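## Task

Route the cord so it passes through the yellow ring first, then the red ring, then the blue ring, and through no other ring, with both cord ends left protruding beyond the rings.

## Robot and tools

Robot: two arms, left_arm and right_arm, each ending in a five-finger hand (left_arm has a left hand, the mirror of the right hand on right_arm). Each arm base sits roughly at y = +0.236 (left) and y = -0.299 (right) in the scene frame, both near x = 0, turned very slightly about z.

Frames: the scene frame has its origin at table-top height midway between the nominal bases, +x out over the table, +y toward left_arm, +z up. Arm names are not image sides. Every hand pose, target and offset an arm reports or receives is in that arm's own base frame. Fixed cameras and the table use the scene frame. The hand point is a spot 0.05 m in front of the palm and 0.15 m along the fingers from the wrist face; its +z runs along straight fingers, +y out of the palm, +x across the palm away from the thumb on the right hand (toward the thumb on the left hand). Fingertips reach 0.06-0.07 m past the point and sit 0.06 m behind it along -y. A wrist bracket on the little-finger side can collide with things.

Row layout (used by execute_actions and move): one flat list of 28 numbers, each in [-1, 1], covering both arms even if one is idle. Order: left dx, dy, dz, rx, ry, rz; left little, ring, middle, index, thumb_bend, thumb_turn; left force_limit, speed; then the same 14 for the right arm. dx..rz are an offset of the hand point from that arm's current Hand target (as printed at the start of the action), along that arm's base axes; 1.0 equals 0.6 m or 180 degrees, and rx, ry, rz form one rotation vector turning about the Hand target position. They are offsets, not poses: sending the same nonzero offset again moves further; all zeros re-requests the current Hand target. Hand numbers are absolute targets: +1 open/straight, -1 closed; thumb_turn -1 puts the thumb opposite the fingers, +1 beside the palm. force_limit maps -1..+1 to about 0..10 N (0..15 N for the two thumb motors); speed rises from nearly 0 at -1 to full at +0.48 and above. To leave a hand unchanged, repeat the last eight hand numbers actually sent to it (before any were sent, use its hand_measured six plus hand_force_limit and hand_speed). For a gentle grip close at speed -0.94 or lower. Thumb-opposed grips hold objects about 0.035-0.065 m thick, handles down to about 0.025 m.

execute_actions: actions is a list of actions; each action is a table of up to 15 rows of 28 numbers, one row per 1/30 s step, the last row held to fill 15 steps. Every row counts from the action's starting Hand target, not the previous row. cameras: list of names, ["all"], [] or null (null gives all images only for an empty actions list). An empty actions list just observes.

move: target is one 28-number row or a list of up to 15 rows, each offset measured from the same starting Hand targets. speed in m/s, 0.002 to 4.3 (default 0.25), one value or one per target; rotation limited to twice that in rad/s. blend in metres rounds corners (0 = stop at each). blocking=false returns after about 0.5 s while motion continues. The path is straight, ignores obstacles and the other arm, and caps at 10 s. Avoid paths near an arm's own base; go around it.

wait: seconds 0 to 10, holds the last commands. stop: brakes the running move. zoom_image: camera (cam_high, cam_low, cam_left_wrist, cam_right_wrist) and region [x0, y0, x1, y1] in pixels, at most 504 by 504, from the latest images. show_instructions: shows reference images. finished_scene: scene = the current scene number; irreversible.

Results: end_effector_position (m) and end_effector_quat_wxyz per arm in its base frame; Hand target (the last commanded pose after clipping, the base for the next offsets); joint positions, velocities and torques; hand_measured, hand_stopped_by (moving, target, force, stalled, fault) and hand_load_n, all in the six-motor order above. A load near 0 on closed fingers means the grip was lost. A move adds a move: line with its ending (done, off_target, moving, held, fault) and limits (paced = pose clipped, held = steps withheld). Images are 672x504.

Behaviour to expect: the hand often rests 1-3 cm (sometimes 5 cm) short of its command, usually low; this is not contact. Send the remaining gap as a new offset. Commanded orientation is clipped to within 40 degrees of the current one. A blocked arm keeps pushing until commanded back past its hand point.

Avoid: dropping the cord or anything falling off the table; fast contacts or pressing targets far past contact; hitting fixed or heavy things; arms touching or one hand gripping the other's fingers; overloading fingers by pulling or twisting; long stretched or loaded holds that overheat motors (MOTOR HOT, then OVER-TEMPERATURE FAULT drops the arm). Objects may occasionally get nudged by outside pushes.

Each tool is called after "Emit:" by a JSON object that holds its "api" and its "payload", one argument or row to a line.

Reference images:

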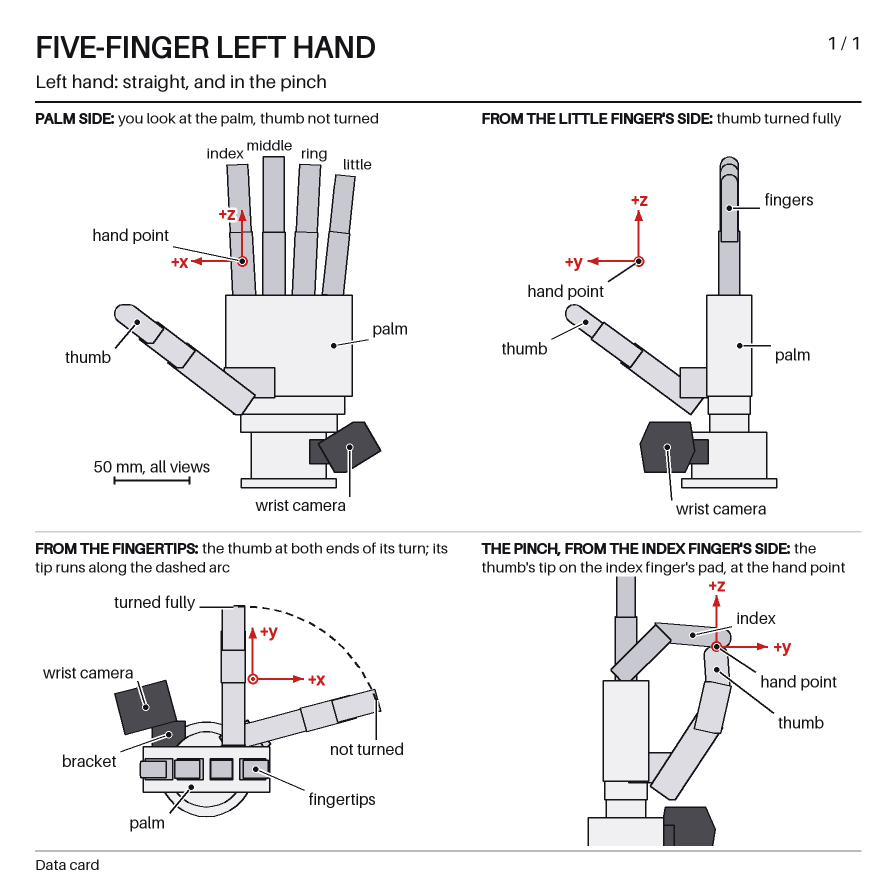

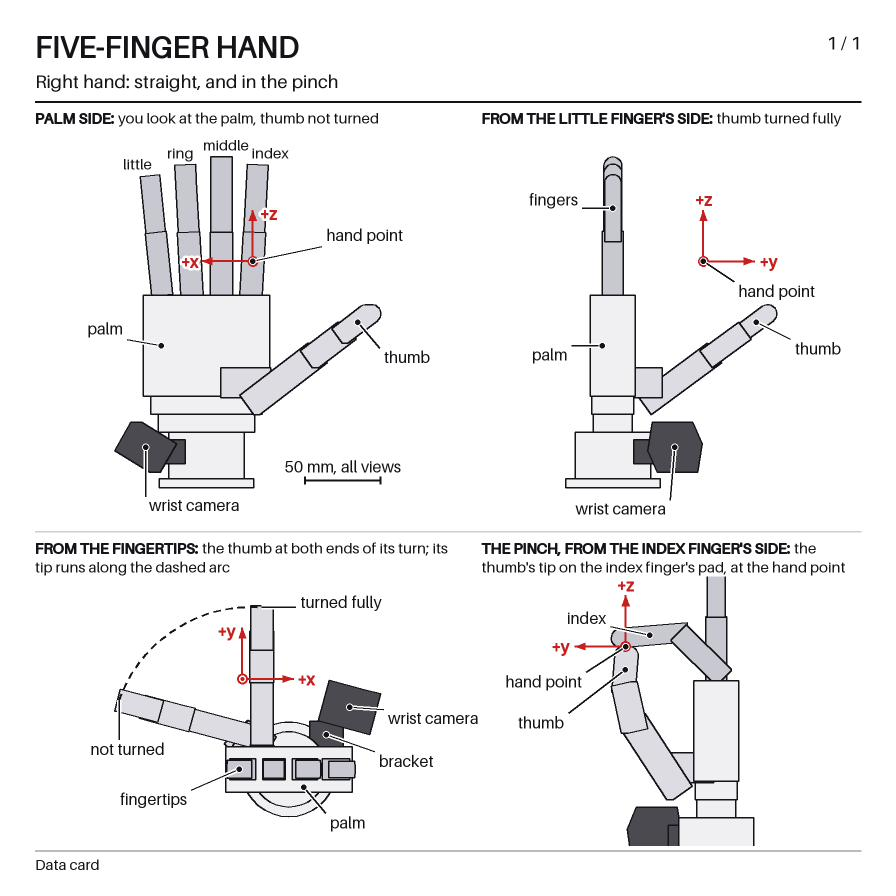

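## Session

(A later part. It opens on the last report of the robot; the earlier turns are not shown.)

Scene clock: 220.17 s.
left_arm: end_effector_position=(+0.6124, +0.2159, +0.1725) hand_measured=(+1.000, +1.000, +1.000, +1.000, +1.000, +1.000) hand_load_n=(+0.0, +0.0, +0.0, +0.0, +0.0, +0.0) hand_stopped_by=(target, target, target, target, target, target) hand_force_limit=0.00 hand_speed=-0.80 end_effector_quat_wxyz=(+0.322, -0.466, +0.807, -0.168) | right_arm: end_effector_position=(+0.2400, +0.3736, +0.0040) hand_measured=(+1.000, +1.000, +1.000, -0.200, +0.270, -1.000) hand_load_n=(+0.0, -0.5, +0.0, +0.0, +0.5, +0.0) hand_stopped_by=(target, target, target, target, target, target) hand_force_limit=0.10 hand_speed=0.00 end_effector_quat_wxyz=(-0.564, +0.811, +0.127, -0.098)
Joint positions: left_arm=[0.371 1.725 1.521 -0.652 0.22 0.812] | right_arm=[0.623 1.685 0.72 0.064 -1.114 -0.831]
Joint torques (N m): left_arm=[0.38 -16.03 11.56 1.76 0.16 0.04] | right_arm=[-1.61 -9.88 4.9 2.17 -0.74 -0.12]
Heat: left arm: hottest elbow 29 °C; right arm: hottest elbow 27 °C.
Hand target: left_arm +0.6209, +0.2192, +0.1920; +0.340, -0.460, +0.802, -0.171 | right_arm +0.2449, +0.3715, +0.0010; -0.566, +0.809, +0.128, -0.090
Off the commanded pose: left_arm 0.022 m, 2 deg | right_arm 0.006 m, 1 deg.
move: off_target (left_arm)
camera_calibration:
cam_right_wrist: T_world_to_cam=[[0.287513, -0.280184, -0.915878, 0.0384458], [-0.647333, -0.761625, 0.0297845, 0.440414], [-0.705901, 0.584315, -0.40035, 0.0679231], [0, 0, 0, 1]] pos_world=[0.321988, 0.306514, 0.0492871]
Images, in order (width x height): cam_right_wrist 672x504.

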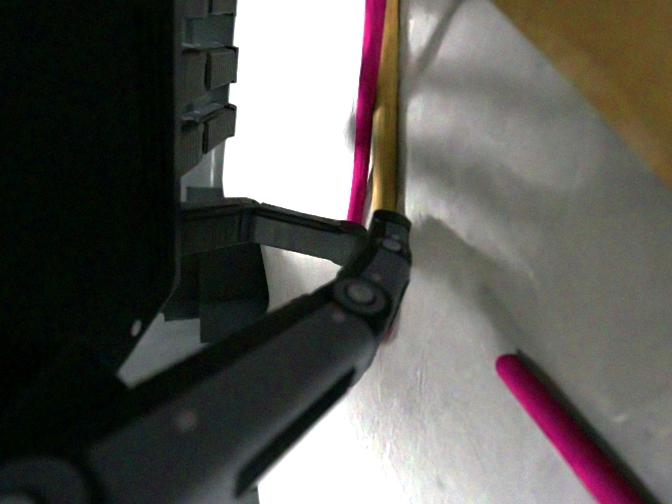

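Emit:
{"api": "move", "payload": {
  "target": [
    [0,0,0,0,0,0,1,1,1,1,1,1,0,-0.8,0,0,-0.0058,0,0,0,1,1,1,-0.2,0.27,-1,0.1,-0.75],
    [0,0,0,0,0,0,1,1,1,1,1,1,0,-0.8,0,0,-0.0058,0,0,0,1,1,1,-0.4,0.27,-1,-0.2,-0.8]
  ],
  "speed": 0.1,
  "cameras": ["cam_right_wrist"]
}}

Emit:
{"api": "zoom_image", "payload": {
  "camera": "cam_right_wrist",
  "region": [250, 100, 550, 325]
}}

Scene clock: 223.33 s.
left_arm: end_effector_position=(+0.6124, +0.2159, +0.1725) hand_measured=(+1.000, +1.000, +1.000, +1.000, +1.000, +1.000) hand_load_n=(+0.0, +0.0, +0.0, +0.0, +0.0, +0.0) hand_stopped_by=(target, target, target, target, target, target) hand_force_limit=0.00 hand_speed=-0.80 end_effector_quat_wxyz=(+0.322, -0.466, +0.807, -0.168) | right_arm: end_effector_position=(+0.2404, +0.3739, +0.0037) hand_measured=(+1.000, +1.000, +1.000, -0.344, +0.270, -1.000) hand_load_n=(+0.5, +0.0, +0.0, +8.0, +2.0, +0.0) hand_stopped_by=(target, target, target, force, target, target) hand_force_limit=-0.20 hand_speed=-0.80 end_effector_quat_wxyz=(-0.565, +0.810, +0.128, -0.095)
Joint positions: left_arm=[0.371 1.725 1.521 -0.652 0.22 0.812] | right_arm=[0.623 1.685 0.718 0.074 -1.114 -0.831]
Joint torques (N m): left_arm=[0.21 -16.15 11.52 1.78 0.15 0.03] | right_arm=[-1.79 -9.11 4.98 2.19 -0.73 -0.11]
Heat: left arm: hottest elbow 29 °C; right arm: hottest elbow 27 °C.
Hand target: left_arm +0.6209, +0.2192, +0.1920; +0.340, -0.460, +0.802, -0.171 | right_arm +0.2449, +0.3715, -0.0024; -0.566, +0.809, +0.128, -0.090
Off the commanded pose: left_arm 0.022 m, 2 deg | right_arm 0.008 m, 1 deg.
move: off_target (left_arm)
camera_calibration:
cam_right_wrist: T_world_to_cam=[[0.292911, -0.276298, -0.915348, 0.0354547], [-0.647455, -0.761764, 0.0227531, 0.440925], [-0.703566, 0.585982, -0.40202, 0.0668148], [0, 0, 0, 1]] pos_world=[0.322102, 0.306524, 0.0492819]
Images, in order (width x height): cam_right_wrist 672x504.

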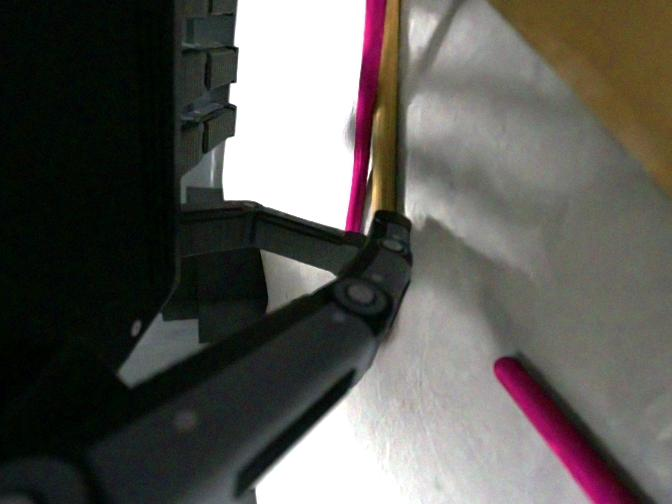

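Scaled by 1.680 from the camera's 672x504 image, which has a finer 960x720 frame.

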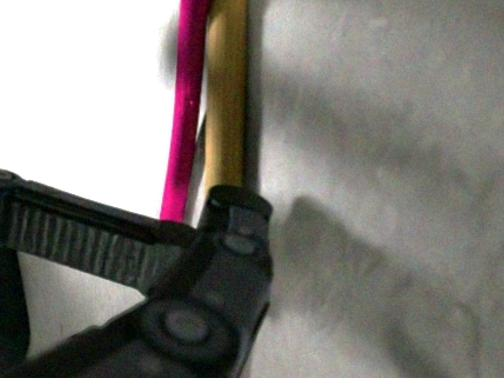

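Emit:
{"api": "move", "payload": {
  "target": [
    [0,0,0,0,0,0,1,1,1,1,1,1,0,-0.8,0,0,0.03,0,0,0,1,1,1,-0.1,0.27,-1,0.1,0],
    [0,0,0,0,0,0,1,1,1,1,1,1,0,-0.8,0.0058,-0.007,0.04,0,0,0,1,1,1,-0.1,0.27,-1,0.1,0],
    [0,0,0,0,0,0,1,1,1,1,1,1,0,-0.8,0.0058,-0.007,0.002,0,0,0,1,1,1,-0.1,0.27,-1,0.1,0]
  ],
  "speed": 0.1,
  "cameras": ["cam_right_wrist"]
}}

Emit:
{"api": "zoom_image", "payload": {
  "camera": "cam_right_wrist",
  "region": [250, 100, 550, 325]
}}

Scene clock: 230.83 s.
left_arm: end_effector_position=(+0.6124, +0.2159, +0.1725) hand_measured=(+1.000, +1.000, +1.000, +1.000, +1.000, +1.000) hand_load_n=(+0.0, +0.0, +0.0, +0.0, +0.0, +0.0) hand_stopped_by=(target, target, target, target, target, target) hand_force_limit=0.00 hand_speed=-0.80 end_effector_quat_wxyz=(+0.322, -0.466, +0.807, -0.168) | right_arm: end_effector_position=(+0.2413, +0.3675, +0.0005) hand_measured=(+1.000, +1.000, +1.000, -0.100, +0.270, -1.000) hand_load_n=(+0.0, +0.0, +0.0, +0.0, +0.0, +0.0) hand_stopped_by=(target, target, target, target, target, target) hand_force_limit=0.10 hand_speed=0.00 end_effector_quat_wxyz=(-0.563, +0.811, +0.124, -0.099)
Joint positions: left_arm=[0.371 1.725 1.521 -0.652 0.22 0.812] | right_arm=[0.608 1.69 0.718 0.046 -1.122 -0.853]
Joint torques (N m): left_arm=[-0.03 -16.15 11.38 1.74 0.17 0.02] | right_arm=[-1.73 -9.99 5.45 2.04 -0.75 -0.15]
Heat: left arm: hottest elbow 29 °C; right arm: hottest elbow 27 °C.
Hand target: left_arm +0.6209, +0.2192, +0.1920; +0.340, -0.460, +0.802, -0.171 | right_arm +0.2485, +0.3673, -0.0012; -0.566, +0.809, +0.128, -0.090
Off the commanded pose: left_arm 0.022 m, 2 deg | right_arm 0.007 m, 1 deg.
move: off_target (left_arm)
camera_calibration:
cam_right_wrist: T_world_to_cam=[[0.282407, -0.283189, -0.916543, 0.035564], [-0.648484, -0.760417, 0.0351375, 0.436474], [-0.706905, 0.58444, -0.398391, 0.0711172], [0, 0, 0, 1]] pos_world=[0.323276, 0.300409, 0.0455917]
Images, in order (width x height): cam_right_wrist 672x504.

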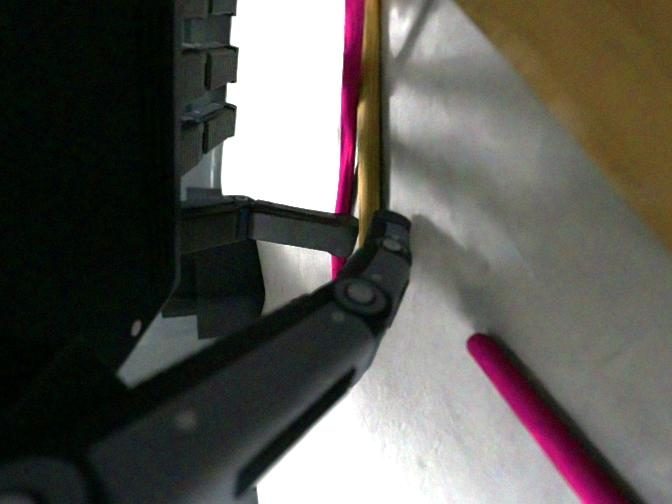

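Scaled by 1.680 from the camera's 672x504 image, which has a finer 960x720 frame.

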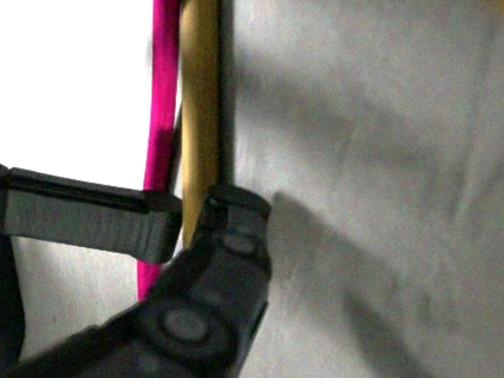

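Emit:
{"api": "move", "payload": {
  "target": [
    [0,0,0,0,0,0,1,1,1,1,1,1,0,-0.8,0,0,0.0025,0,0,0,1,1,1,-0.2,0.27,-1,-0.2,-0.8],
    [0,0,0,0,0,0,1,1,1,1,1,1,0,-0.8,0,0,0.0025,0,0,0,1,1,1,-0.4,0.27,-1,0.3,-0.75]
  ],
  "speed": 0.1,
  "cameras": ["cam_right_wrist"]
}}

Emit:
{"api": "zoom_image", "payload": {
  "camera": "cam_right_wrist",
  "region": [250, 100, 550, 325]
}}

Scene clock: 240.23 s.
left_arm: end_effector_position=(+0.6124, +0.2159, +0.1725) hand_measured=(+1.000, +1.000, +1.000, +1.000, +1.000, +1.000) hand_load_n=(+0.0, +0.0, +0.0, +0.0, +0.0, +0.0) hand_stopped_by=(target, target, target, target, target, target) hand_force_limit=0.00 hand_speed=-0.80 end_effector_quat_wxyz=(+0.322, -0.466, +0.807, -0.168) | right_arm: end_effector_position=(+0.2411, +0.3676, +0.0007) hand_measured=(+1.000, +1.000, +1.000, -0.356, +0.272, -1.000) hand_load_n=(+0.0, +0.0, +0.0, +11.5, +3.5, -1.0) hand_stopped_by=(target, target, target, force, target, target) hand_force_limit=0.30 hand_speed=-0.75 end_effector_quat_wxyz=(-0.563, +0.811, +0.125, -0.100)
Joint positions: left_arm=[0.371 1.725 1.521 -0.652 0.22 0.812] | right_arm=[0.608 1.69 0.718 0.046 -1.124 -0.853]
Joint torques (N m): left_arm=[0.03 -15.91 11.48 1.73 0.17 0.04] | right_arm=[-1.67 -10.05 5.5 1.83 -0.69 -0.14]
Heat: left arm: hottest elbow 30 °C; right arm: hottest elbow 27 °C.
Hand target: left_arm +0.6209, +0.2192, +0.1920; +0.340, -0.460, +0.802, -0.171 | right_arm +0.2485, +0.3673, +0.0003; -0.566, +0.809, +0.128, -0.090
Off the commanded pose: left_arm 0.022 m, 2 deg | right_arm 0.007 m, 1 deg.
move: off_target (left_arm)
camera_calibration:
cam_right_wrist: T_world_to_cam=[[0.28205, -0.281967, -0.917029, 0.035484], [-0.647726, -0.761078, 0.0347945, 0.436451], [-0.707742, 0.58417, -0.397299, 0.0713281], [0, 0, 0, 1]] pos_world=[0.323174, 0.300511, 0.0456924]
Images, in order (width x height): cam_right_wrist 672x504.

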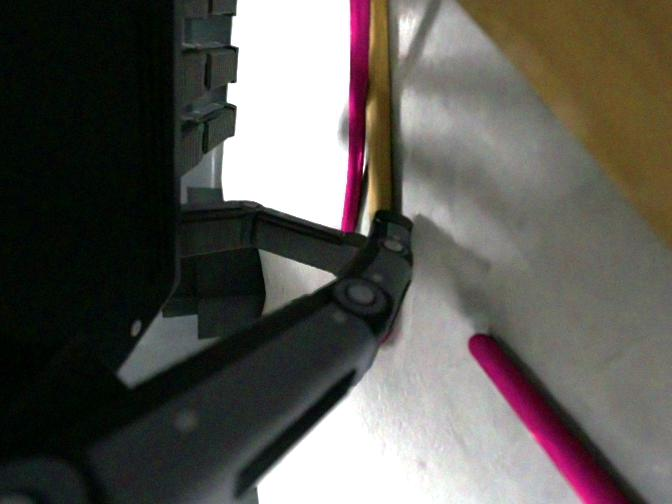

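Scaled by 1.680 from the camera's 672x504 image, which has a finer 960x720 frame.

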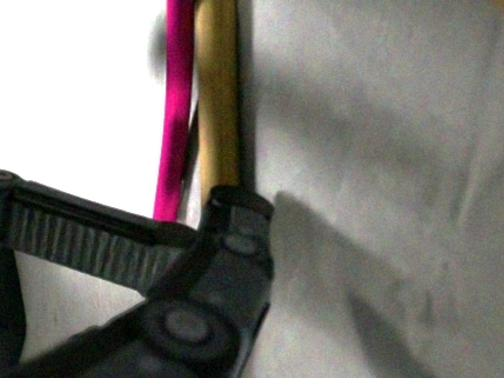

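Emit:
{"api": "move", "payload": {
  "target": [
    [0,0,0,0,0,0,1,1,1,1,1,1,0,-0.8,0,0,0.02,0,0,0,1,1,1,-0.05,0.37,-1,0.1,0],
    [0,0,0,0,0,0,1,1,1,1,1,1,0,-0.8,0,0,0.055,0,0,0,1,1,1,-0.05,0.37,-1,0.1,0]
  ],
  "speed": 0.1,
  "cameras": ["cam_right_wrist"]
}}

Scene clock: 243.40 s.
left_arm: end_effector_position=(+0.6124, +0.2159, +0.1725) hand_measured=(+1.000, +1.000, +1.000, +1.000, +1.000, +1.000) hand_load_n=(+0.0, +0.0, +0.0, +0.0, +0.0, -0.5) hand_stopped_by=(target, target, target, target, target, target) hand_force_limit=0.00 hand_speed=-0.80 end_effector_quat_wxyz=(+0.322, -0.466, +0.807, -0.168) | right_arm: end_effector_position=(+0.2361, +0.3643, +0.0267) hand_measured=(+1.000, +1.000, +1.000, -0.050, +0.370, -1.000) hand_load_n=(+0.0, +0.0, +0.0, +0.0, +0.0, +0.0) hand_stopped_by=(target, target, target, target, target, target) hand_force_limit=0.10 hand_speed=0.00 end_effector_quat_wxyz=(-0.563, +0.811, +0.124, -0.101)
Joint positions: left_arm=[0.371 1.725 1.521 -0.652 0.22 0.812] | right_arm=[0.608 1.61 0.718 -0.037 -1.125 -0.853]
Joint torques (N m): left_arm=[0.32 -16.5 11.49 1.78 0.2 0.05] | right_arm=[-1.67 -10.17 7.69 0.84 -0.62 -0.13]
Heat: left arm: hottest elbow 30 °C; right arm: hottest elbow 27 °C.
Hand target: left_arm +0.6209, +0.2192, +0.1920; +0.340, -0.460, +0.802, -0.171 | right_arm +0.2485, +0.3673, +0.0333; -0.566, +0.809, +0.128, -0.090
Off the commanded pose: left_arm 0.022 m, 2 deg | right_arm 0.014 m, 1 deg.
move: off_target (left_arm, right_arm)
camera_calibration:
cam_right_wrist: T_world_to_cam=[[0.27903, -0.282615, -0.917753, 0.0607136], [-0.646945, -0.761598, 0.0378335, 0.429693], [-0.709651, 0.583179, -0.395345, 0.080771], [0, 0, 0, 1]] pos_world=[0.318366, 0.297308, 0.0713957]
Images, in order (width x height): cam_right_wrist 672x504.

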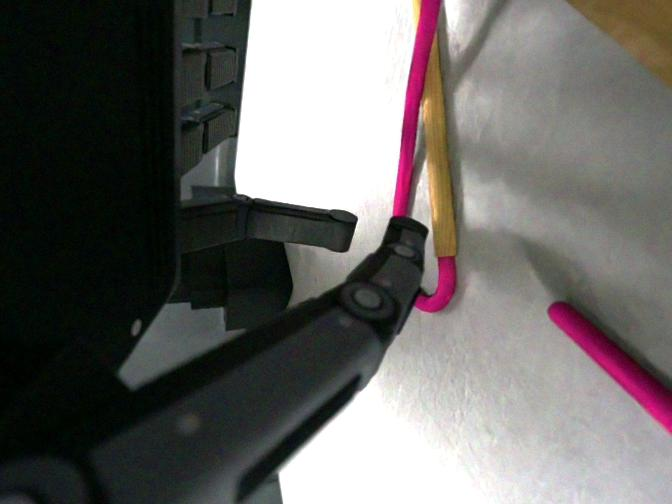

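Emit:
{"api": "move", "payload": {
  "target": [
    [0,0,0,0,0,0,1,1,1,1,1,1,0,-0.8,0.0222,0.0082,0,0,0,0.0556,1,1,1,-0.05,0.37,-1,0.1,0],
    [0,0,0,0,0,0,1,1,1,1,1,1,0,-0.8,0.0222,0.0082,-0.0355,0,0,0.0556,1,1,1,-0.05,0.37,-1,0.1,0],
    [0,0,0,0,0,0,1,1,1,1,1,1,0,-0.8,0.0222,0.0082,-0.0547,0,0,0.0556,1,1,1,-0.05,0.37,-1,0.1,0]
  ],
  "speed": 0.1,
  "cameras": ["cam_right_wrist"]
}}

Emit:
{"api": "zoom_image", "payload": {
  "camera": "cam_right_wrist",
  "region": [250, 100, 550, 325]
}}

Scene clock: 250.60 s.
left_arm: end_effector_position=(+0.6124, +0.2159, +0.1725) hand_measured=(+1.000, +1.000, +1.000, +1.000, +1.000, +1.000) hand_load_n=(+0.0, +0.0, +0.0, +0.0, +0.0, +0.0) hand_stopped_by=(target, target, target, target, target, target) hand_force_limit=0.00 hand_speed=-0.80 end_effector_quat_wxyz=(+0.322, -0.466, +0.807, -0.168) | right_arm: end_effector_position=(+0.2485, +0.3631, +0.0021) hand_measured=(+1.000, +1.000, +1.000, -0.050, +0.370, -1.000) hand_load_n=(+0.0, +0.0, +0.0, +0.0, -1.0, +1.0) hand_stopped_by=(target, target, target, target, target, target) hand_force_limit=0.10 hand_speed=0.00 end_effector_quat_wxyz=(-0.553, +0.798, +0.184, -0.154)
Joint positions: left_arm=[0.371 1.725 1.521 -0.652 0.22 0.812] | right_arm=[0.588 1.771 0.898 -0.456 -1.211 -1.269]
Joint torques (N m): left_arm=[0.32 -16.15 11.48 1.69 0.15 0.02] | right_arm=[-0.67 -10.46 7.88 1.58 -0.67 -0.16]
Heat: left arm: hottest elbow 30 °C; right arm: hottest elbow 27 °C.
Hand target: left_arm +0.6209, +0.2192, +0.1920; +0.340, -0.460, +0.802, -0.171 | right_arm +0.2619, +0.3723, +0.0005; -0.556, +0.795, +0.198, -0.139
Off the commanded pose: left_arm 0.022 m, 2 deg | right_arm 0.016 m, 2 deg.
move: off_target (left_arm, right_arm)
camera_calibration:
cam_right_wrist: T_world_to_cam=[[0.306118, -0.237646, -0.921855, 0.0113337], [-0.514833, -0.85585, 0.0496706, 0.439163], [-0.800773, 0.459396, -0.384339, 0.148246], [0, 0, 0, 1]] pos_world=[0.341338, 0.310447, 0.0456115]
Images, in order (width x height): cam_right_wrist 672x504.

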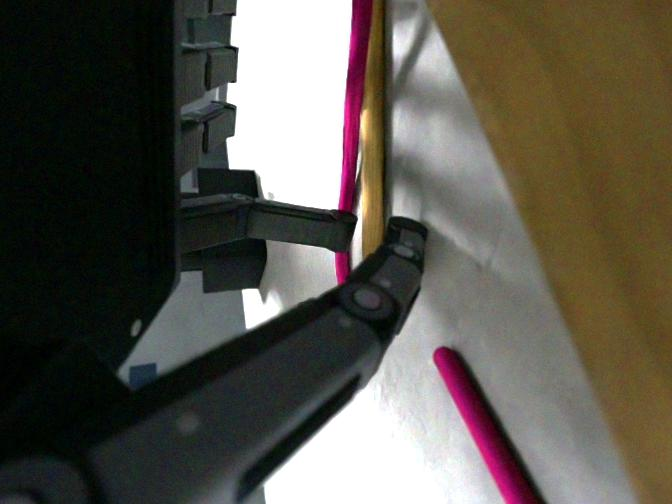

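Scaled by 1.680 from the camera's 672x504 image, which has a finer 960x720 frame.

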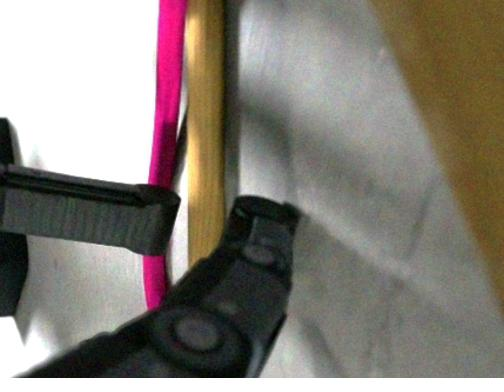

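Emit:
{"api": "move", "payload": {
  "target": [
    [0,0,0,0,0,0,1,1,1,1,1,1,0,-0.8,-0.005,0.008,0,0,0,0,1,1,1,-0.05,0.37,-1,0.1,0],
    [0,0,0,0,0,0,1,1,1,1,1,1,0,-0.8,-0.005,0.008,0,0,0,0,1,1,1,-0.4,0.37,-1,-0.3,-0.8]
  ],
  "speed": 0.1,
  "cameras": ["cam_right_wrist"]
}}

Emit:
{"api": "zoom_image", "payload": {
  "camera": "cam_right_wrist",
  "region": [250, 100, 550, 325]
}}

Scene clock: 253.80 s.
left_arm: end_effector_position=(+0.6124, +0.2159, +0.1725) hand_measured=(+1.000, +1.000, +1.000, +1.000, +1.000, +1.000) hand_load_n=(+0.0, -0.5, +0.0, +0.0, +0.0, +0.0) hand_stopped_by=(target, target, target, target, target, target) hand_force_limit=0.00 hand_speed=-0.80 end_effector_quat_wxyz=(+0.322, -0.466, +0.807, -0.168) | right_arm: end_effector_position=(+0.2502, +0.3648, +0.0027) hand_measured=(+1.000, +1.000, +1.000, -0.400, +0.370, -1.000) hand_load_n=(+0.0, +0.0, +0.0, +0.0, -1.0, +0.5) hand_stopped_by=(target, target, target, target, target, target) hand_force_limit=-0.30 hand_speed=-0.80 end_effector_quat_wxyz=(-0.553, +0.800, +0.176, -0.155)
Joint positions: left_arm=[0.371 1.725 1.521 -0.652 0.22 0.812] | right_arm=[0.588 1.772 0.898 -0.434 -1.21 -1.234]
Joint torques (N m): left_arm=[0.03 -16.15 11.44 1.73 0.16 0.02] | right_arm=[0.38 -10.87 7.36 2.18 -0.59 -0.17]
Heat: left arm: hottest elbow 30 °C; right arm: hottest elbow 27 °C.
Hand target: left_arm +0.6209, +0.2192, +0.1920; +0.340, -0.460, +0.802, -0.171 | right_arm +0.2588, +0.3771, +0.0004; -0.556, +0.795, +0.198, -0.139
Off the commanded pose: left_arm 0.022 m, 2 deg | right_arm 0.015 m, 3 deg.
move: off_target (left_arm, right_arm); target 2's new numbers were sent with right_arm's hand 0.015 m and 3 deg from that target
camera_calibration:
cam_right_wrist: T_world_to_cam=[[0.293502, -0.245493, -0.923899, 0.0178812], [-0.524723, -0.849229, 0.0589597, 0.441465], [-0.799076, 0.467486, -0.378066, 0.145558], [0, 0, 0, 1]] pos_world=[0.342711, 0.311248, 0.0455224]
Images, in order (width x height): cam_right_wrist 672x504.

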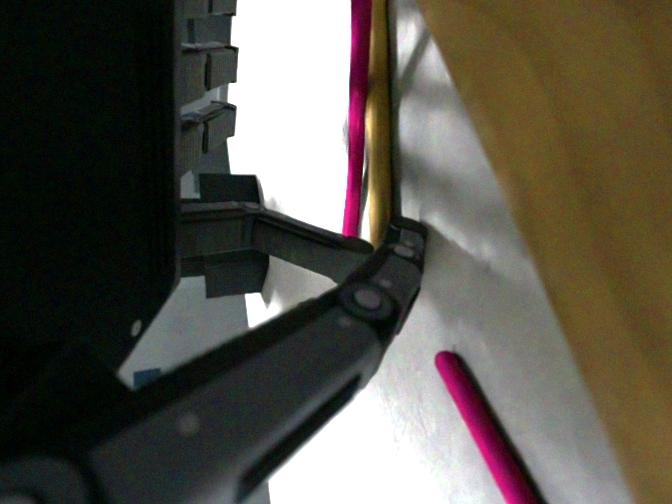

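Scaled by 1.680 from the camera's 672x504 image, which has a finer 960x720 frame.

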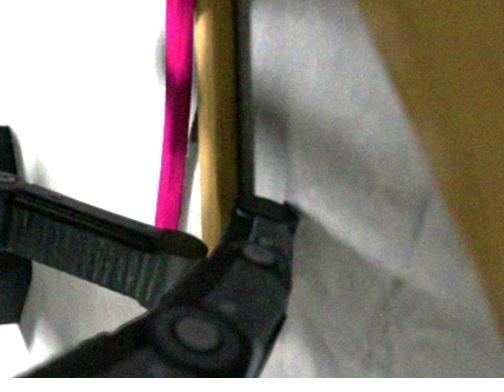

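Emit:
{"api": "move", "payload": {
  "target": [
    [0,0,0,0,0,0,1,1,1,1,1,1,0,-0.8,0,0,0,0,0,0,1,1,1,-0.7,0.37,-1,0.0,-0.8]
  ],
  "speed": 0.1,
  "cameras": ["cam_right_wrist"]
}}

Emit:
{"api": "zoom_image", "payload": {
  "camera": "cam_right_wrist",
  "region": [250, 100, 550, 325]
}}

Scene clock: 255.17 s.
left_arm: end_effector_position=(+0.6124, +0.2159, +0.1725) hand_measured=(+1.000, +1.000, +1.000, +1.000, +1.000, +1.000) hand_load_n=(+0.0, +0.0, +0.0, +0.0, +0.0, +0.0) hand_stopped_by=(target, target, target, target, target, target) hand_force_limit=0.00 hand_speed=-0.80 end_effector_quat_wxyz=(+0.322, -0.466, +0.807, -0.168) | right_arm: end_effector_position=(+0.2501, +0.3648, +0.0028) hand_measured=(+1.000, +1.000, +1.000, -0.698, +0.370, -1.000) hand_load_n=(+0.0, +0.0, -0.5, +5.0, -0.5, +0.5) hand_stopped_by=(target, target, target, force, target, target) hand_force_limit=0.00 hand_speed=-0.80 end_effector_quat_wxyz=(-0.553, +0.800, +0.176, -0.155)
Joint positions: left_arm=[0.371 1.725 1.521 -0.652 0.22 0.812] | right_arm=[0.588 1.772 0.898 -0.434 -1.21 -1.233]
Joint torques (N m): left_arm=[0.26 -16.38 11.45 1.73 0.18 0.06] | right_arm=[0.26 -10.87 7.32 2.17 -0.59 -0.17]
Heat: left arm: hottest elbow 30 °C; right arm: hottest elbow 27 °C.
Hand target: left_arm +0.6209, +0.2192, +0.1920; +0.340, -0.460, +0.802, -0.171 | right_arm +0.2588, +0.3771, +0.0004; -0.556, +0.795, +0.198, -0.139
Off the commanded pose: left_arm 0.022 m, 2 deg | right_arm 0.015 m, 3 deg.
move: off_target (left_arm, right_arm)
camera_calibration:
cam_right_wrist: T_world_to_cam=[[0.292907, -0.24589, -0.923982, 0.0180961], [-0.524924, -0.849063, 0.059549, 0.441376], [-0.799162, 0.467579, -0.37777, 0.145554], [0, 0, 0, 1]] pos_world=[0.34271, 0.311148, 0.045423]
Images, in order (width x height): cam_right_wrist 672x504.

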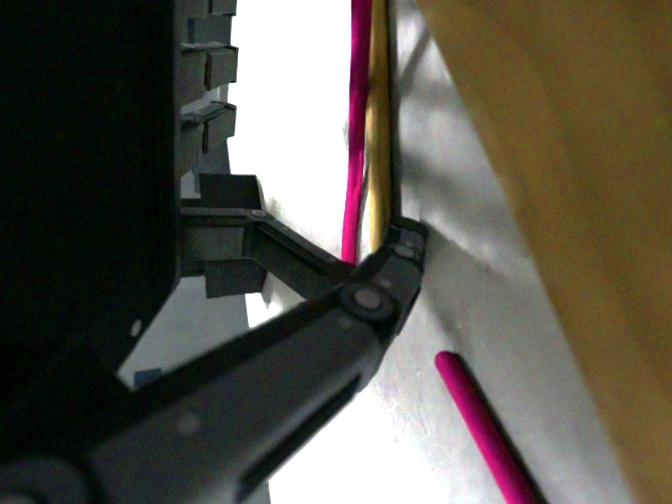

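Scaled by 1.680 from the camera's 672x504 image, which has a finer 960x720 frame.

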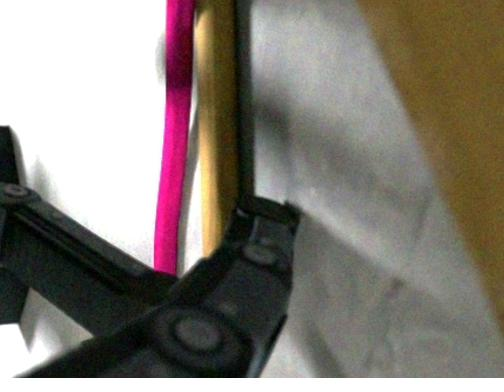

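Emit:
{"api": "move", "payload": {
  "target": [
    [0,0,0,0,0,0,1,1,1,1,1,1,0,-0.8,0,0,0,0,0,0,1,1,1,0.5,0.37,-1,0.0,0],
    [0,0,0,0,0,0,1,1,1,1,1,1,0,-0.8,-0.058,0.05,0,0,0,0,1,1,1,0.5,0.37,-1,0.0,0]
  ],
  "speed": 0.08,
  "cameras": ["cam_right_wrist"]
}}

Scene clock: 262.30 s.
left_arm: end_effector_position=(+0.6124, +0.2159, +0.1725) hand_measured=(+1.000, +1.000, +1.000, +1.000, +1.000, +1.000) hand_load_n=(+0.0, +0.0, +0.0, +0.0, +0.0, +0.0) hand_stopped_by=(target, target, target, target, target, target) hand_force_limit=0.00 hand_speed=-0.80 end_effector_quat_wxyz=(+0.322, -0.466, +0.807, -0.168) | right_arm: end_effector_position=(+0.2390, +0.4013, +0.0019) hand_measured=(+1.000, +1.000, +1.000, +0.500, +0.370, -1.000) hand_load_n=(+0.0, +0.0, +0.0, +0.0, +0.0, +0.0) hand_stopped_by=(target, target, target, target, target, target) hand_force_limit=0.00 hand_speed=0.00 end_effector_quat_wxyz=(-0.558, +0.797, +0.191, -0.128)
Joint positions: left_arm=[0.371 1.725 1.521 -0.652 0.22 0.812] | right_arm=[0.675 1.759 0.854 -0.138 -1.162 -1.014]
Joint torques (N m): left_arm=[0.03 -16.44 11.52 1.78 0.15 0.04] | right_arm=[1.38 -12.16 4.6 1.76 -0.74 0.1]
Heat: left arm: hottest elbow 30 °C; right arm: hottest elbow 27 °C.
Hand target: left_arm +0.6209, +0.2192, +0.1920; +0.340, -0.460, +0.802, -0.171 | right_arm +0.2241, +0.4071, +0.0005; -0.556, +0.795, +0.198, -0.139
Off the commanded pose: left_arm 0.022 m, 2 deg | right_arm 0.016 m, 2 deg.
move: off_target (left_arm, right_arm)
camera_calibration:
cam_right_wrist: T_world_to_cam=[[0.34319, -0.224598, -0.912018, 0.00900468], [-0.532881, -0.846154, 0.00785585, 0.467585], [-0.773471, 0.483301, -0.410075, 0.106879], [0, 0, 0, 1]] pos_world=[0.328745, 0.346016, 0.0483678]
Images, in order (width x height): cam_right_wrist 672x504.

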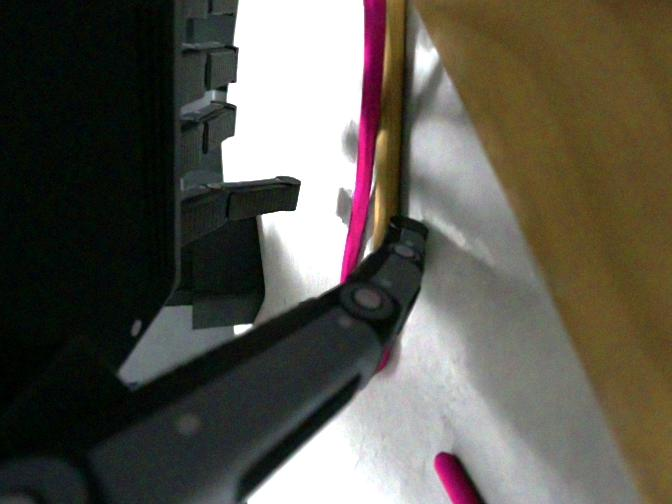

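Emit:
{"api": "move", "payload": {
  "target": [
    [0,0,0,0,0,0,1,1,1,1,1,1,0,-0.8,-0.075,0.0,0,0,0,0,1,1,1,0.5,0.37,-1,0.0,0]
  ],
  "speed": 0.08,
  "cameras": ["cam_right_wrist","cam_high"]
}}

Emit:
{"api": "zoom_image", "payload": {
  "camera": "cam_high",
  "region": [200, 100, 430, 260]
}}

Scene clock: 265.47 s.
left_arm: end_effector_position=(+0.6124, +0.2159, +0.1725) hand_measured=(+1.000, +1.000, +1.000, +1.000, +1.000, +1.000) hand_load_n=(+0.0, +0.0, +0.0, +0.0, +0.0, +0.0) hand_stopped_by=(target, target, target, target, target, target) hand_force_limit=0.00 hand_speed=-0.80 end_effector_quat_wxyz=(+0.322, -0.466, +0.807, -0.168) | right_arm: end_effector_position=(+0.1852, +0.4072, +0.0013) hand_measured=(+1.000, +1.000, +1.000, +0.500, +0.370, -1.000) hand_load_n=(+0.0, +0.0, +0.0, +0.0, -0.5, -0.5) hand_stopped_by=(target, target, target, target, target, target) hand_force_limit=0.00 hand_speed=0.00 end_effector_quat_wxyz=(-0.558, +0.794, +0.200, -0.135)
Joint positions: left_arm=[0.371 1.725 1.521 -0.652 0.22 0.812] | right_arm=[0.77 1.698 0.731 0.058 -1.123 -0.868]
Joint torques (N m): left_arm=[0.09 -15.91 11.48 1.76 0.17 0.05] | right_arm=[0.03 -11.05 4.34 1.89 -0.54 0.17]
Heat: left arm: hottest elbow 30 °C; right arm: hottest elbow 27 °C.
Hand target: left_arm +0.6209, +0.2192, +0.1920; +0.340, -0.460, +0.802, -0.171 | right_arm +0.1790, +0.4071, +0.0005; -0.556, +0.795, +0.198, -0.139
Off the commanded pose: left_arm 0.022 m, 2 deg | right_arm 0.006 m, 1 deg.
move: off_target (left_arm)
camera_calibration:
cam_right_wrist: T_world_to_cam=[[0.34774, -0.214588, -0.912704, 0.0233319], [-0.512811, -0.858477, 0.00645834, 0.445119], [-0.784922, 0.465799, -0.40857, 0.0713409], [0, 0, 0, 1]] pos_world=[0.276145, 0.353901, 0.0475682]
Images, in order (width x height): cam_high 672x504, cam_right_wrist 672x504.

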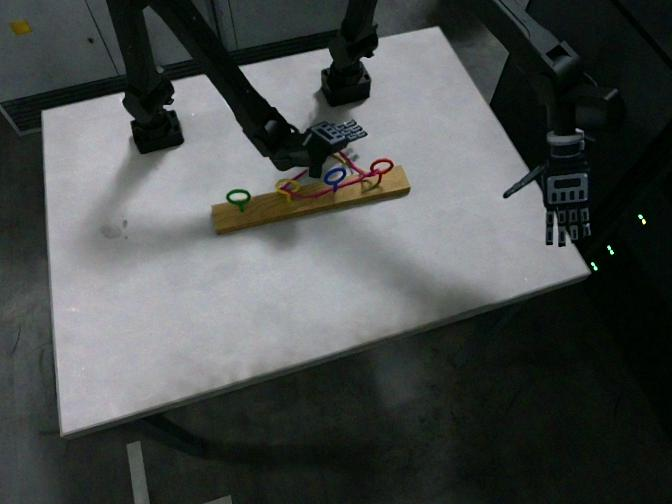

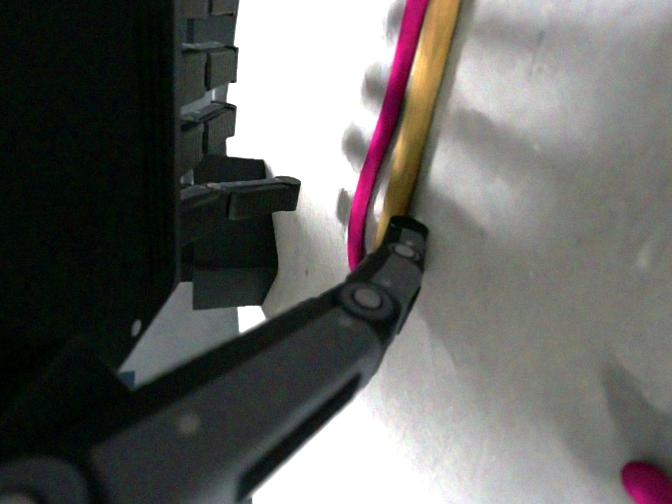

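Scaled by 2.191 from the camera's 672x504 image, which has a finer 960x720 frame.

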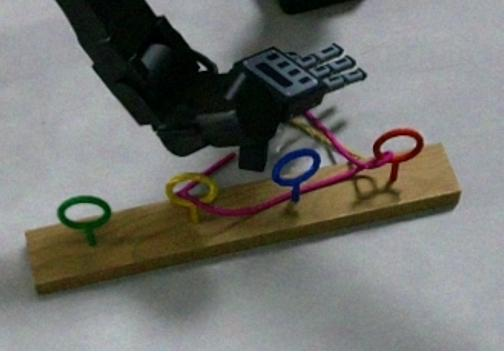

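Emit:
{"api": "move", "payload": {
  "target": [
    [0,0,0,0,0,0,1,1,1,1,1,1,0,-0.8,0.0,0.0,0.12,0,0,0,1,1,1,0.2,0.27,-1,0.0,0],
    [0,0,0,0,0,0,1,1,1,1,1,1,0,-0.8,0.0,0.0,0.12,-0.0368,0.0691,-0.0285,1,1,1,0.2,0.27,-1,0.0,0]
  ],
  "speed": 0.2,
  "cameras": ["cam_right_wrist","cam_high"]
}}

Emit:
{"api": "zoom_image", "payload": {
  "camera": "cam_high",
  "region": [200, 100, 430, 260]
}}

Scene clock: 273.27 s.
left_arm: end_effector_position=(+0.6124, +0.2159, +0.1725) hand_measured=(+1.000, +1.000, +1.000, +1.000, +1.000, +1.000) hand_load_n=(+0.0, +0.0, +0.0, +0.0, +0.0, +0.0) hand_stopped_by=(target, target, target, target, target, target) hand_force_limit=0.00 hand_speed=-0.80 end_effector_quat_wxyz=(+0.322, -0.466, +0.807, -0.168) | right_arm: end_effector_position=(+0.1659, +0.3983, +0.0652) hand_measured=(+1.000, +1.000, +1.000, +0.200, +0.270, -1.000) hand_load_n=(+0.0, +0.0, +0.0, +0.0, +0.0, +0.0) hand_stopped_by=(target, target, target, target, target, target) hand_force_limit=0.00 hand_speed=0.00 end_effector_quat_wxyz=(-0.529, +0.815, +0.096, -0.214)
Joint positions: left_arm=[0.371 1.725 1.521 -0.652 0.22 0.812] | right_arm=[0.77 1.555 0.769 -0.166 -1.128 -0.636]
Joint torques (N m): left_arm=[0.15 -15.62 11.4 1.8 0.16 0.04] | right_arm=[-1.55 -8.7 9.54 1.09 -0.78 0.14]
Heat: left arm: hottest elbow 30 °C; right arm: hottest elbow 27 °C.
Hand target: left_arm +0.6209, +0.2192, +0.1920; +0.340, -0.460, +0.802, -0.171 | right_arm +0.1790, +0.4071, +0.0725; -0.533, +0.814, +0.093, -0.210
Off the commanded pose: left_arm 0.022 m, 2 deg | right_arm 0.017 m, 1 deg.
move: off_target (left_arm, right_arm)
camera_calibration:
cam_right_wrist: T_world_to_cam=[[0.117276, -0.352415, -0.928467, 0.180613], [-0.549833, -0.801592, 0.234807, 0.395683], [-0.827, 0.482965, -0.287777, 0.0787577], [0, 0, 0, 1]] pos_world=[0.261511, 0.34279, 0.0974489]
Images, in order (width x height): cam_high 672x504, cam_right_wrist 672x504.

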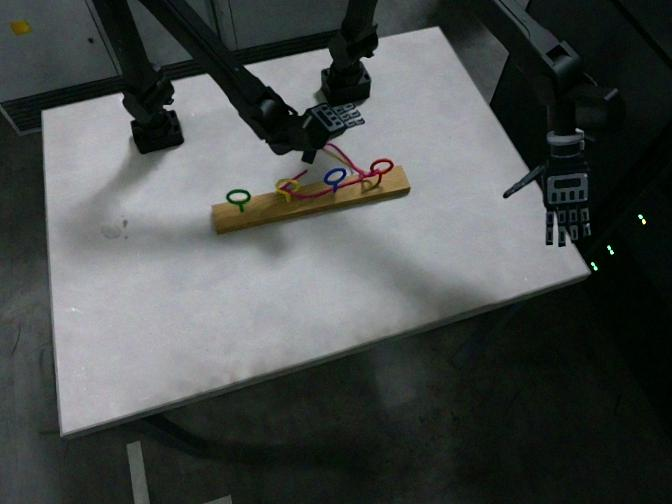

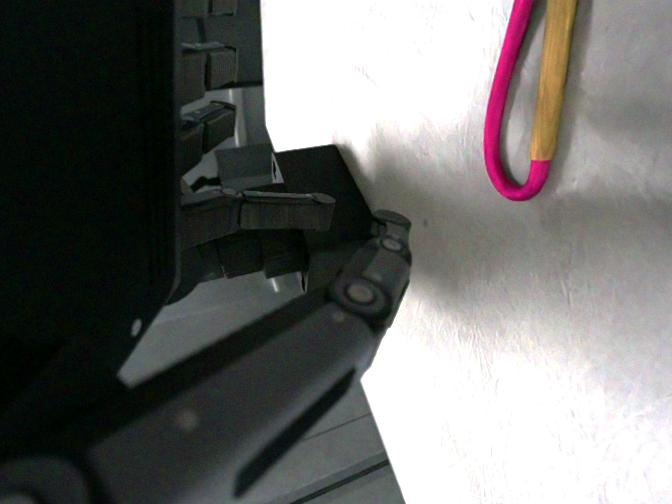

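Scaled by 2.191 from the camera's 672x504 image, which has a finer 960x720 frame.

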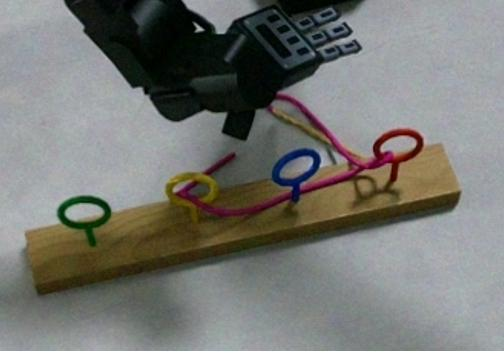

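Emit:
{"api": "move", "payload": {
  "target": [
    [0,0,0,0,0,0,1,1,1,1,1,1,0,-0.8,0.054,0.0113,-0.02,0.0239,-0.0746,0.0021,1,1,-0.1,-0.15,0.27,-1,0.0,0],
    [0,0,0,0,0,0,1,1,1,1,1,1,0,-0.8,0.054,0.0113,-0.0708,0.0239,-0.0746,0.0021,1,1,-0.1,-0.15,0.27,-1,0.0,0]
  ],
  "speed": 0.15,
  "cameras": ["cam_right_wrist"]
}}

Scene clock: 289.00 s.
left_arm: end_effector_position=(+0.6124, +0.2159, +0.1725) hand_measured=(+1.000, +1.000, +1.000, +1.000, +1.000, +1.000) hand_load_n=(+0.0, +0.0, +0.0, +0.0, +0.0, +0.0) hand_stopped_by=(target, target, target, target, target, target) hand_force_limit=0.00 hand_speed=-0.80 end_effector_quat_wxyz=(+0.322, -0.466, +0.807, -0.168) | right_arm: end_effector_position=(+0.2012, +0.4114, +0.0282) hand_measured=(+1.000, +1.000, -0.100, -0.150, +0.270, -1.000) hand_load_n=(+0.0, +0.0, +0.0, +0.0, +0.0, +0.0) hand_stopped_by=(target, target, target, target, target, target) hand_force_limit=0.00 hand_speed=0.00 end_effector_quat_wxyz=(-0.543, +0.815, +0.161, -0.125)
Joint positions: left_arm=[0.371 1.725 1.521 -0.652 0.22 0.812] | right_arm=[0.762 1.632 0.769 -0.024 -1.059 -0.787]
Joint torques (N m): left_arm=[0.38 -16.15 11.52 1.74 0.14 0.04] | right_arm=[-1.67 -10.46 6.64 2.06 -0.58 -0.12]
Heat: left arm: hottest elbow 30 °C; right arm: hottest elbow 28 °C.
Hand target: left_arm +0.6209, +0.2192, +0.1920; +0.340, -0.460, +0.802, -0.171 | right_arm +0.2114, +0.4139, +0.0300; -0.548, +0.812, +0.165, -0.112
Off the commanded pose: left_arm 0.022 m, 2 deg | right_arm 0.011 m, 2 deg.
move: off_target (left_arm, right_arm)
camera_calibration:
cam_right_wrist: T_world_to_cam=[[0.312268, -0.288919, -0.904994, 0.080733], [-0.576759, -0.81463, 0.06106, 0.450038], [-0.754876, 0.502896, -0.42102, 0.071985], [0, 0, 0, 1]] pos_world=[0.288693, 0.353739, 0.0758907]
Images, in order (width x height): cam_right_wrist 672x504.

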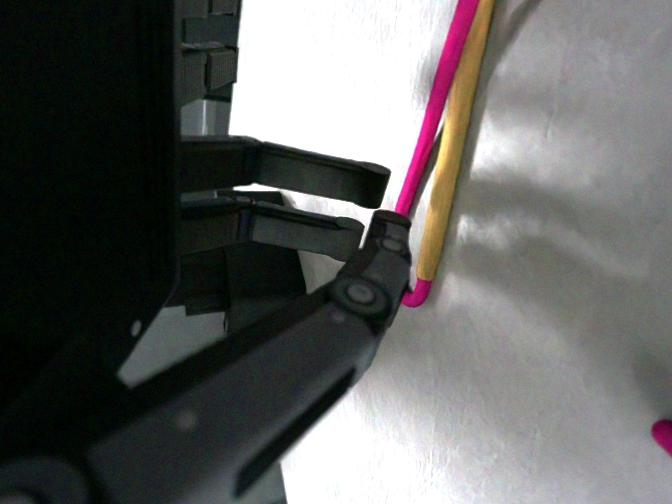

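Emit:
{"api": "move", "payload": {
  "target": [
    [0,0,0,0,0,0,1,1,1,1,1,1,0,-0.8,0.0095,-0.0023,-0.015,0,0,0,1,1,-0.08,-0.12,0.27,-1,0.0,0],
    [0,0,0,0,0,0,1,1,1,1,1,1,0,-0.8,0.0095,-0.0023,-0.0517,0,0,0,1,1,-0.08,-0.12,0.27,-1,0.0,0]
  ],
  "speed": 0.1,
  "cameras": ["cam_right_wrist"]
}}

Emit:
{"api": "zoom_image", "payload": {
  "camera": "cam_right_wrist",
  "region": [250, 100, 550, 325]
}}

Scene clock: 293.23 s.
left_arm: end_effector_position=(+0.6124, +0.2159, +0.1725) hand_measured=(+1.000, +1.000, +1.000, +1.000, +1.000, +1.000) hand_load_n=(+0.0, +0.0, +0.0, +0.0, +0.0, +0.0) hand_stopped_by=(target, target, target, target, target, target) hand_force_limit=0.00 hand_speed=-0.80 end_effector_quat_wxyz=(+0.322, -0.466, +0.807, -0.168) | right_arm: end_effector_position=(+0.2105, +0.4133, +0.0043) hand_measured=(+1.000, +1.000, -0.080, -0.120, +0.270, -1.000) hand_load_n=(+0.0, +0.0, +0.0, +0.0, +0.0, +0.0) hand_stopped_by=(target, target, target, target, target, target) hand_force_limit=0.00 hand_speed=0.00 end_effector_quat_wxyz=(-0.547, +0.812, +0.165, -0.119)
Joint positions: left_arm=[0.371 1.725 1.521 -0.652 0.22 0.812] | right_arm=[0.75 1.704 0.769 0.052 -1.068 -0.805]
Joint torques (N m): left_arm=[0.56 -15.85 11.45 1.74 0.18 0.05] | right_arm=[-1.67 -9.88 5.64 2.04 -0.54 -0.13]
Heat: left arm: hottest elbow 30 °C; right arm: hottest elbow 28 °C.
Hand target: left_arm +0.6209, +0.2192, +0.1920; +0.340, -0.460, +0.802, -0.171 | right_arm +0.2171, +0.4125, -0.0010; -0.548, +0.812, +0.165, -0.112
Off the commanded pose: left_arm 0.022 m, 2 deg | right_arm 0.009 m, 1 deg.
move: off_target (left_arm)
camera_calibration:
cam_right_wrist: T_world_to_cam=[[0.32425, -0.276244, -0.904738, 0.0489838], [-0.577971, -0.814991, 0.041702, 0.458798], [-0.748873, 0.509391, -0.423922, 0.064144], [0, 0, 0, 1]] pos_world=[0.297325, 0.354774, 0.0523767]
Images, in order (width x height): cam_right_wrist 672x504.

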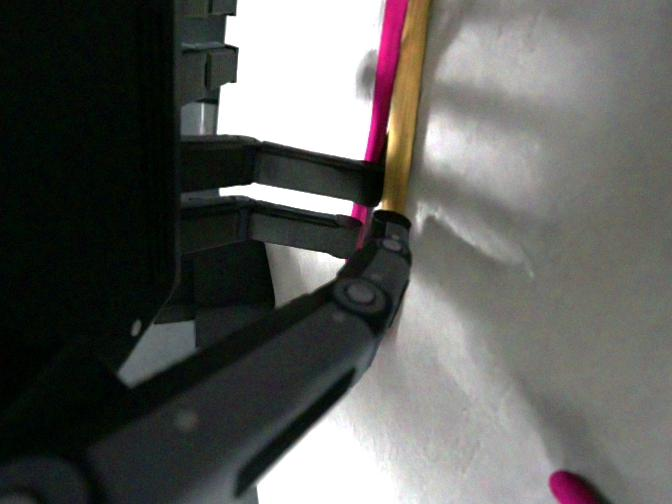

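Scaled by 1.680 from the camera's 672x504 image, which has a finer 960x720 frame.

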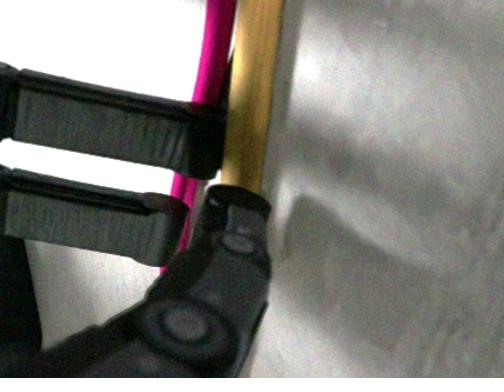

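Emit:
{"api": "move", "payload": {
  "target": [
    [0,0,0,0,0,0,1,1,1,1,1,1,0,-0.8,0,0,0.035,0,0,0,1,1,0.1,0.05,0.27,-1,0.0,0],
    [0,0,0,0,0,0,1,1,1,1,1,1,0,-0.8,0.0068,-0.0107,0.03,0,0,0,1,1,0.1,0.05,0.27,-1,0.0,0],
    [0,0,0,0,0,0,1,1,1,1,1,1,0,-0.8,0.0068,-0.0107,-0.004,0,0,0,1,1,0.1,0.05,0.27,-1,0.0,0]
  ],
  "speed": 0.1,
  "cameras": ["cam_right_wrist"]
}}

Emit:
{"api": "zoom_image", "payload": {
  "camera": "cam_right_wrist",
  "region": [250, 100, 550, 325]
}}

Scene clock: 299.40 s.
left_arm: end_effector_position=(+0.6124, +0.2159, +0.1725) hand_measured=(+1.000, +1.000, +1.000, +1.000, +1.000, +1.000) hand_load_n=(+0.0, +0.0, +0.0, +0.0, -0.5, +0.0) hand_stopped_by=(target, target, target, target, target, target) hand_force_limit=0.00 hand_speed=-0.80 end_effector_quat_wxyz=(+0.322, -0.466, +0.807, -0.168) | right_arm: end_effector_position=(+0.2150, +0.4063, +0.0025) hand_measured=(+1.000, +1.000, +0.100, +0.050, +0.270, -1.000) hand_load_n=(+0.0, +0.0, -0.5, +0.0, +0.0, +0.0) hand_stopped_by=(target, target, target, target, target, target) hand_force_limit=0.00 hand_speed=0.00 end_effector_quat_wxyz=(-0.548, +0.812, +0.164, -0.119)
Joint positions: left_arm=[0.371 1.725 1.521 -0.652 0.22 0.812] | right_arm=[0.729 1.707 0.769 0.028 -1.081 -0.833]
Joint torques (N m): left_arm=[0.03 -15.62 11.48 1.83 0.17 0.05] | right_arm=[-1.38 -9.76 5.68 2.09 -0.49 -0.14]
Heat: left arm: hottest elbow 30 °C; right arm: hottest elbow 27 °C.
Hand target: left_arm +0.6209, +0.2192, +0.1920; +0.340, -0.460, +0.802, -0.171 | right_arm +0.2212, +0.4061, -0.0035; -0.548, +0.812, +0.165, -0.112
Off the commanded pose: left_arm 0.022 m, 2 deg | right_arm 0.009 m, 1 deg.
move: off_target (left_arm)
camera_calibration:
cam_right_wrist: T_world_to_cam=[[0.322151, -0.276352, -0.905455, 0.0444922], [-0.579084, -0.814162, 0.0424575, 0.455786], [-0.74892, 0.510656, -0.422314, 0.0697209], [0, 0, 0, 1]] pos_world=[0.30182, 0.347776, 0.0503783]
Images, in order (width x height): cam_right_wrist 672x504.

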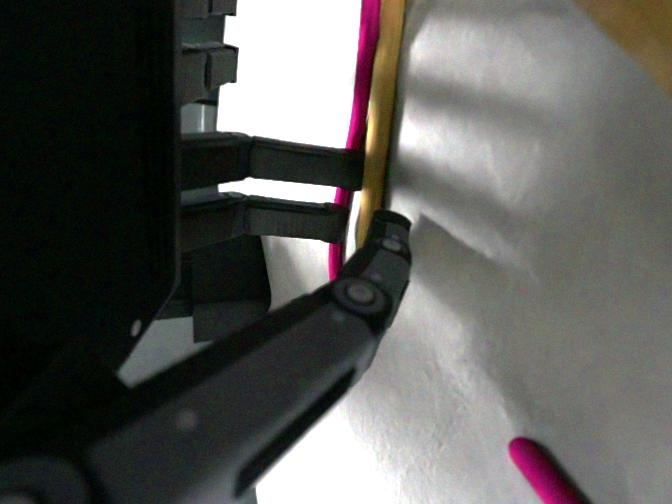

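Scaled by 1.680 from the camera's 672x504 image, which has a finer 960x720 frame.

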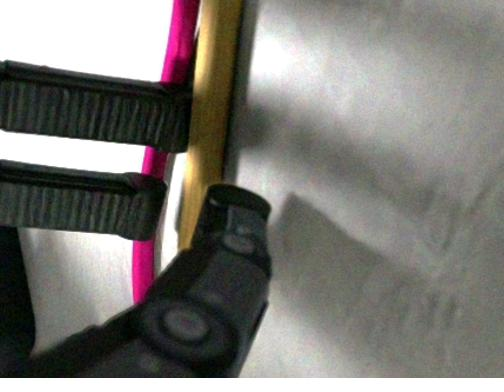

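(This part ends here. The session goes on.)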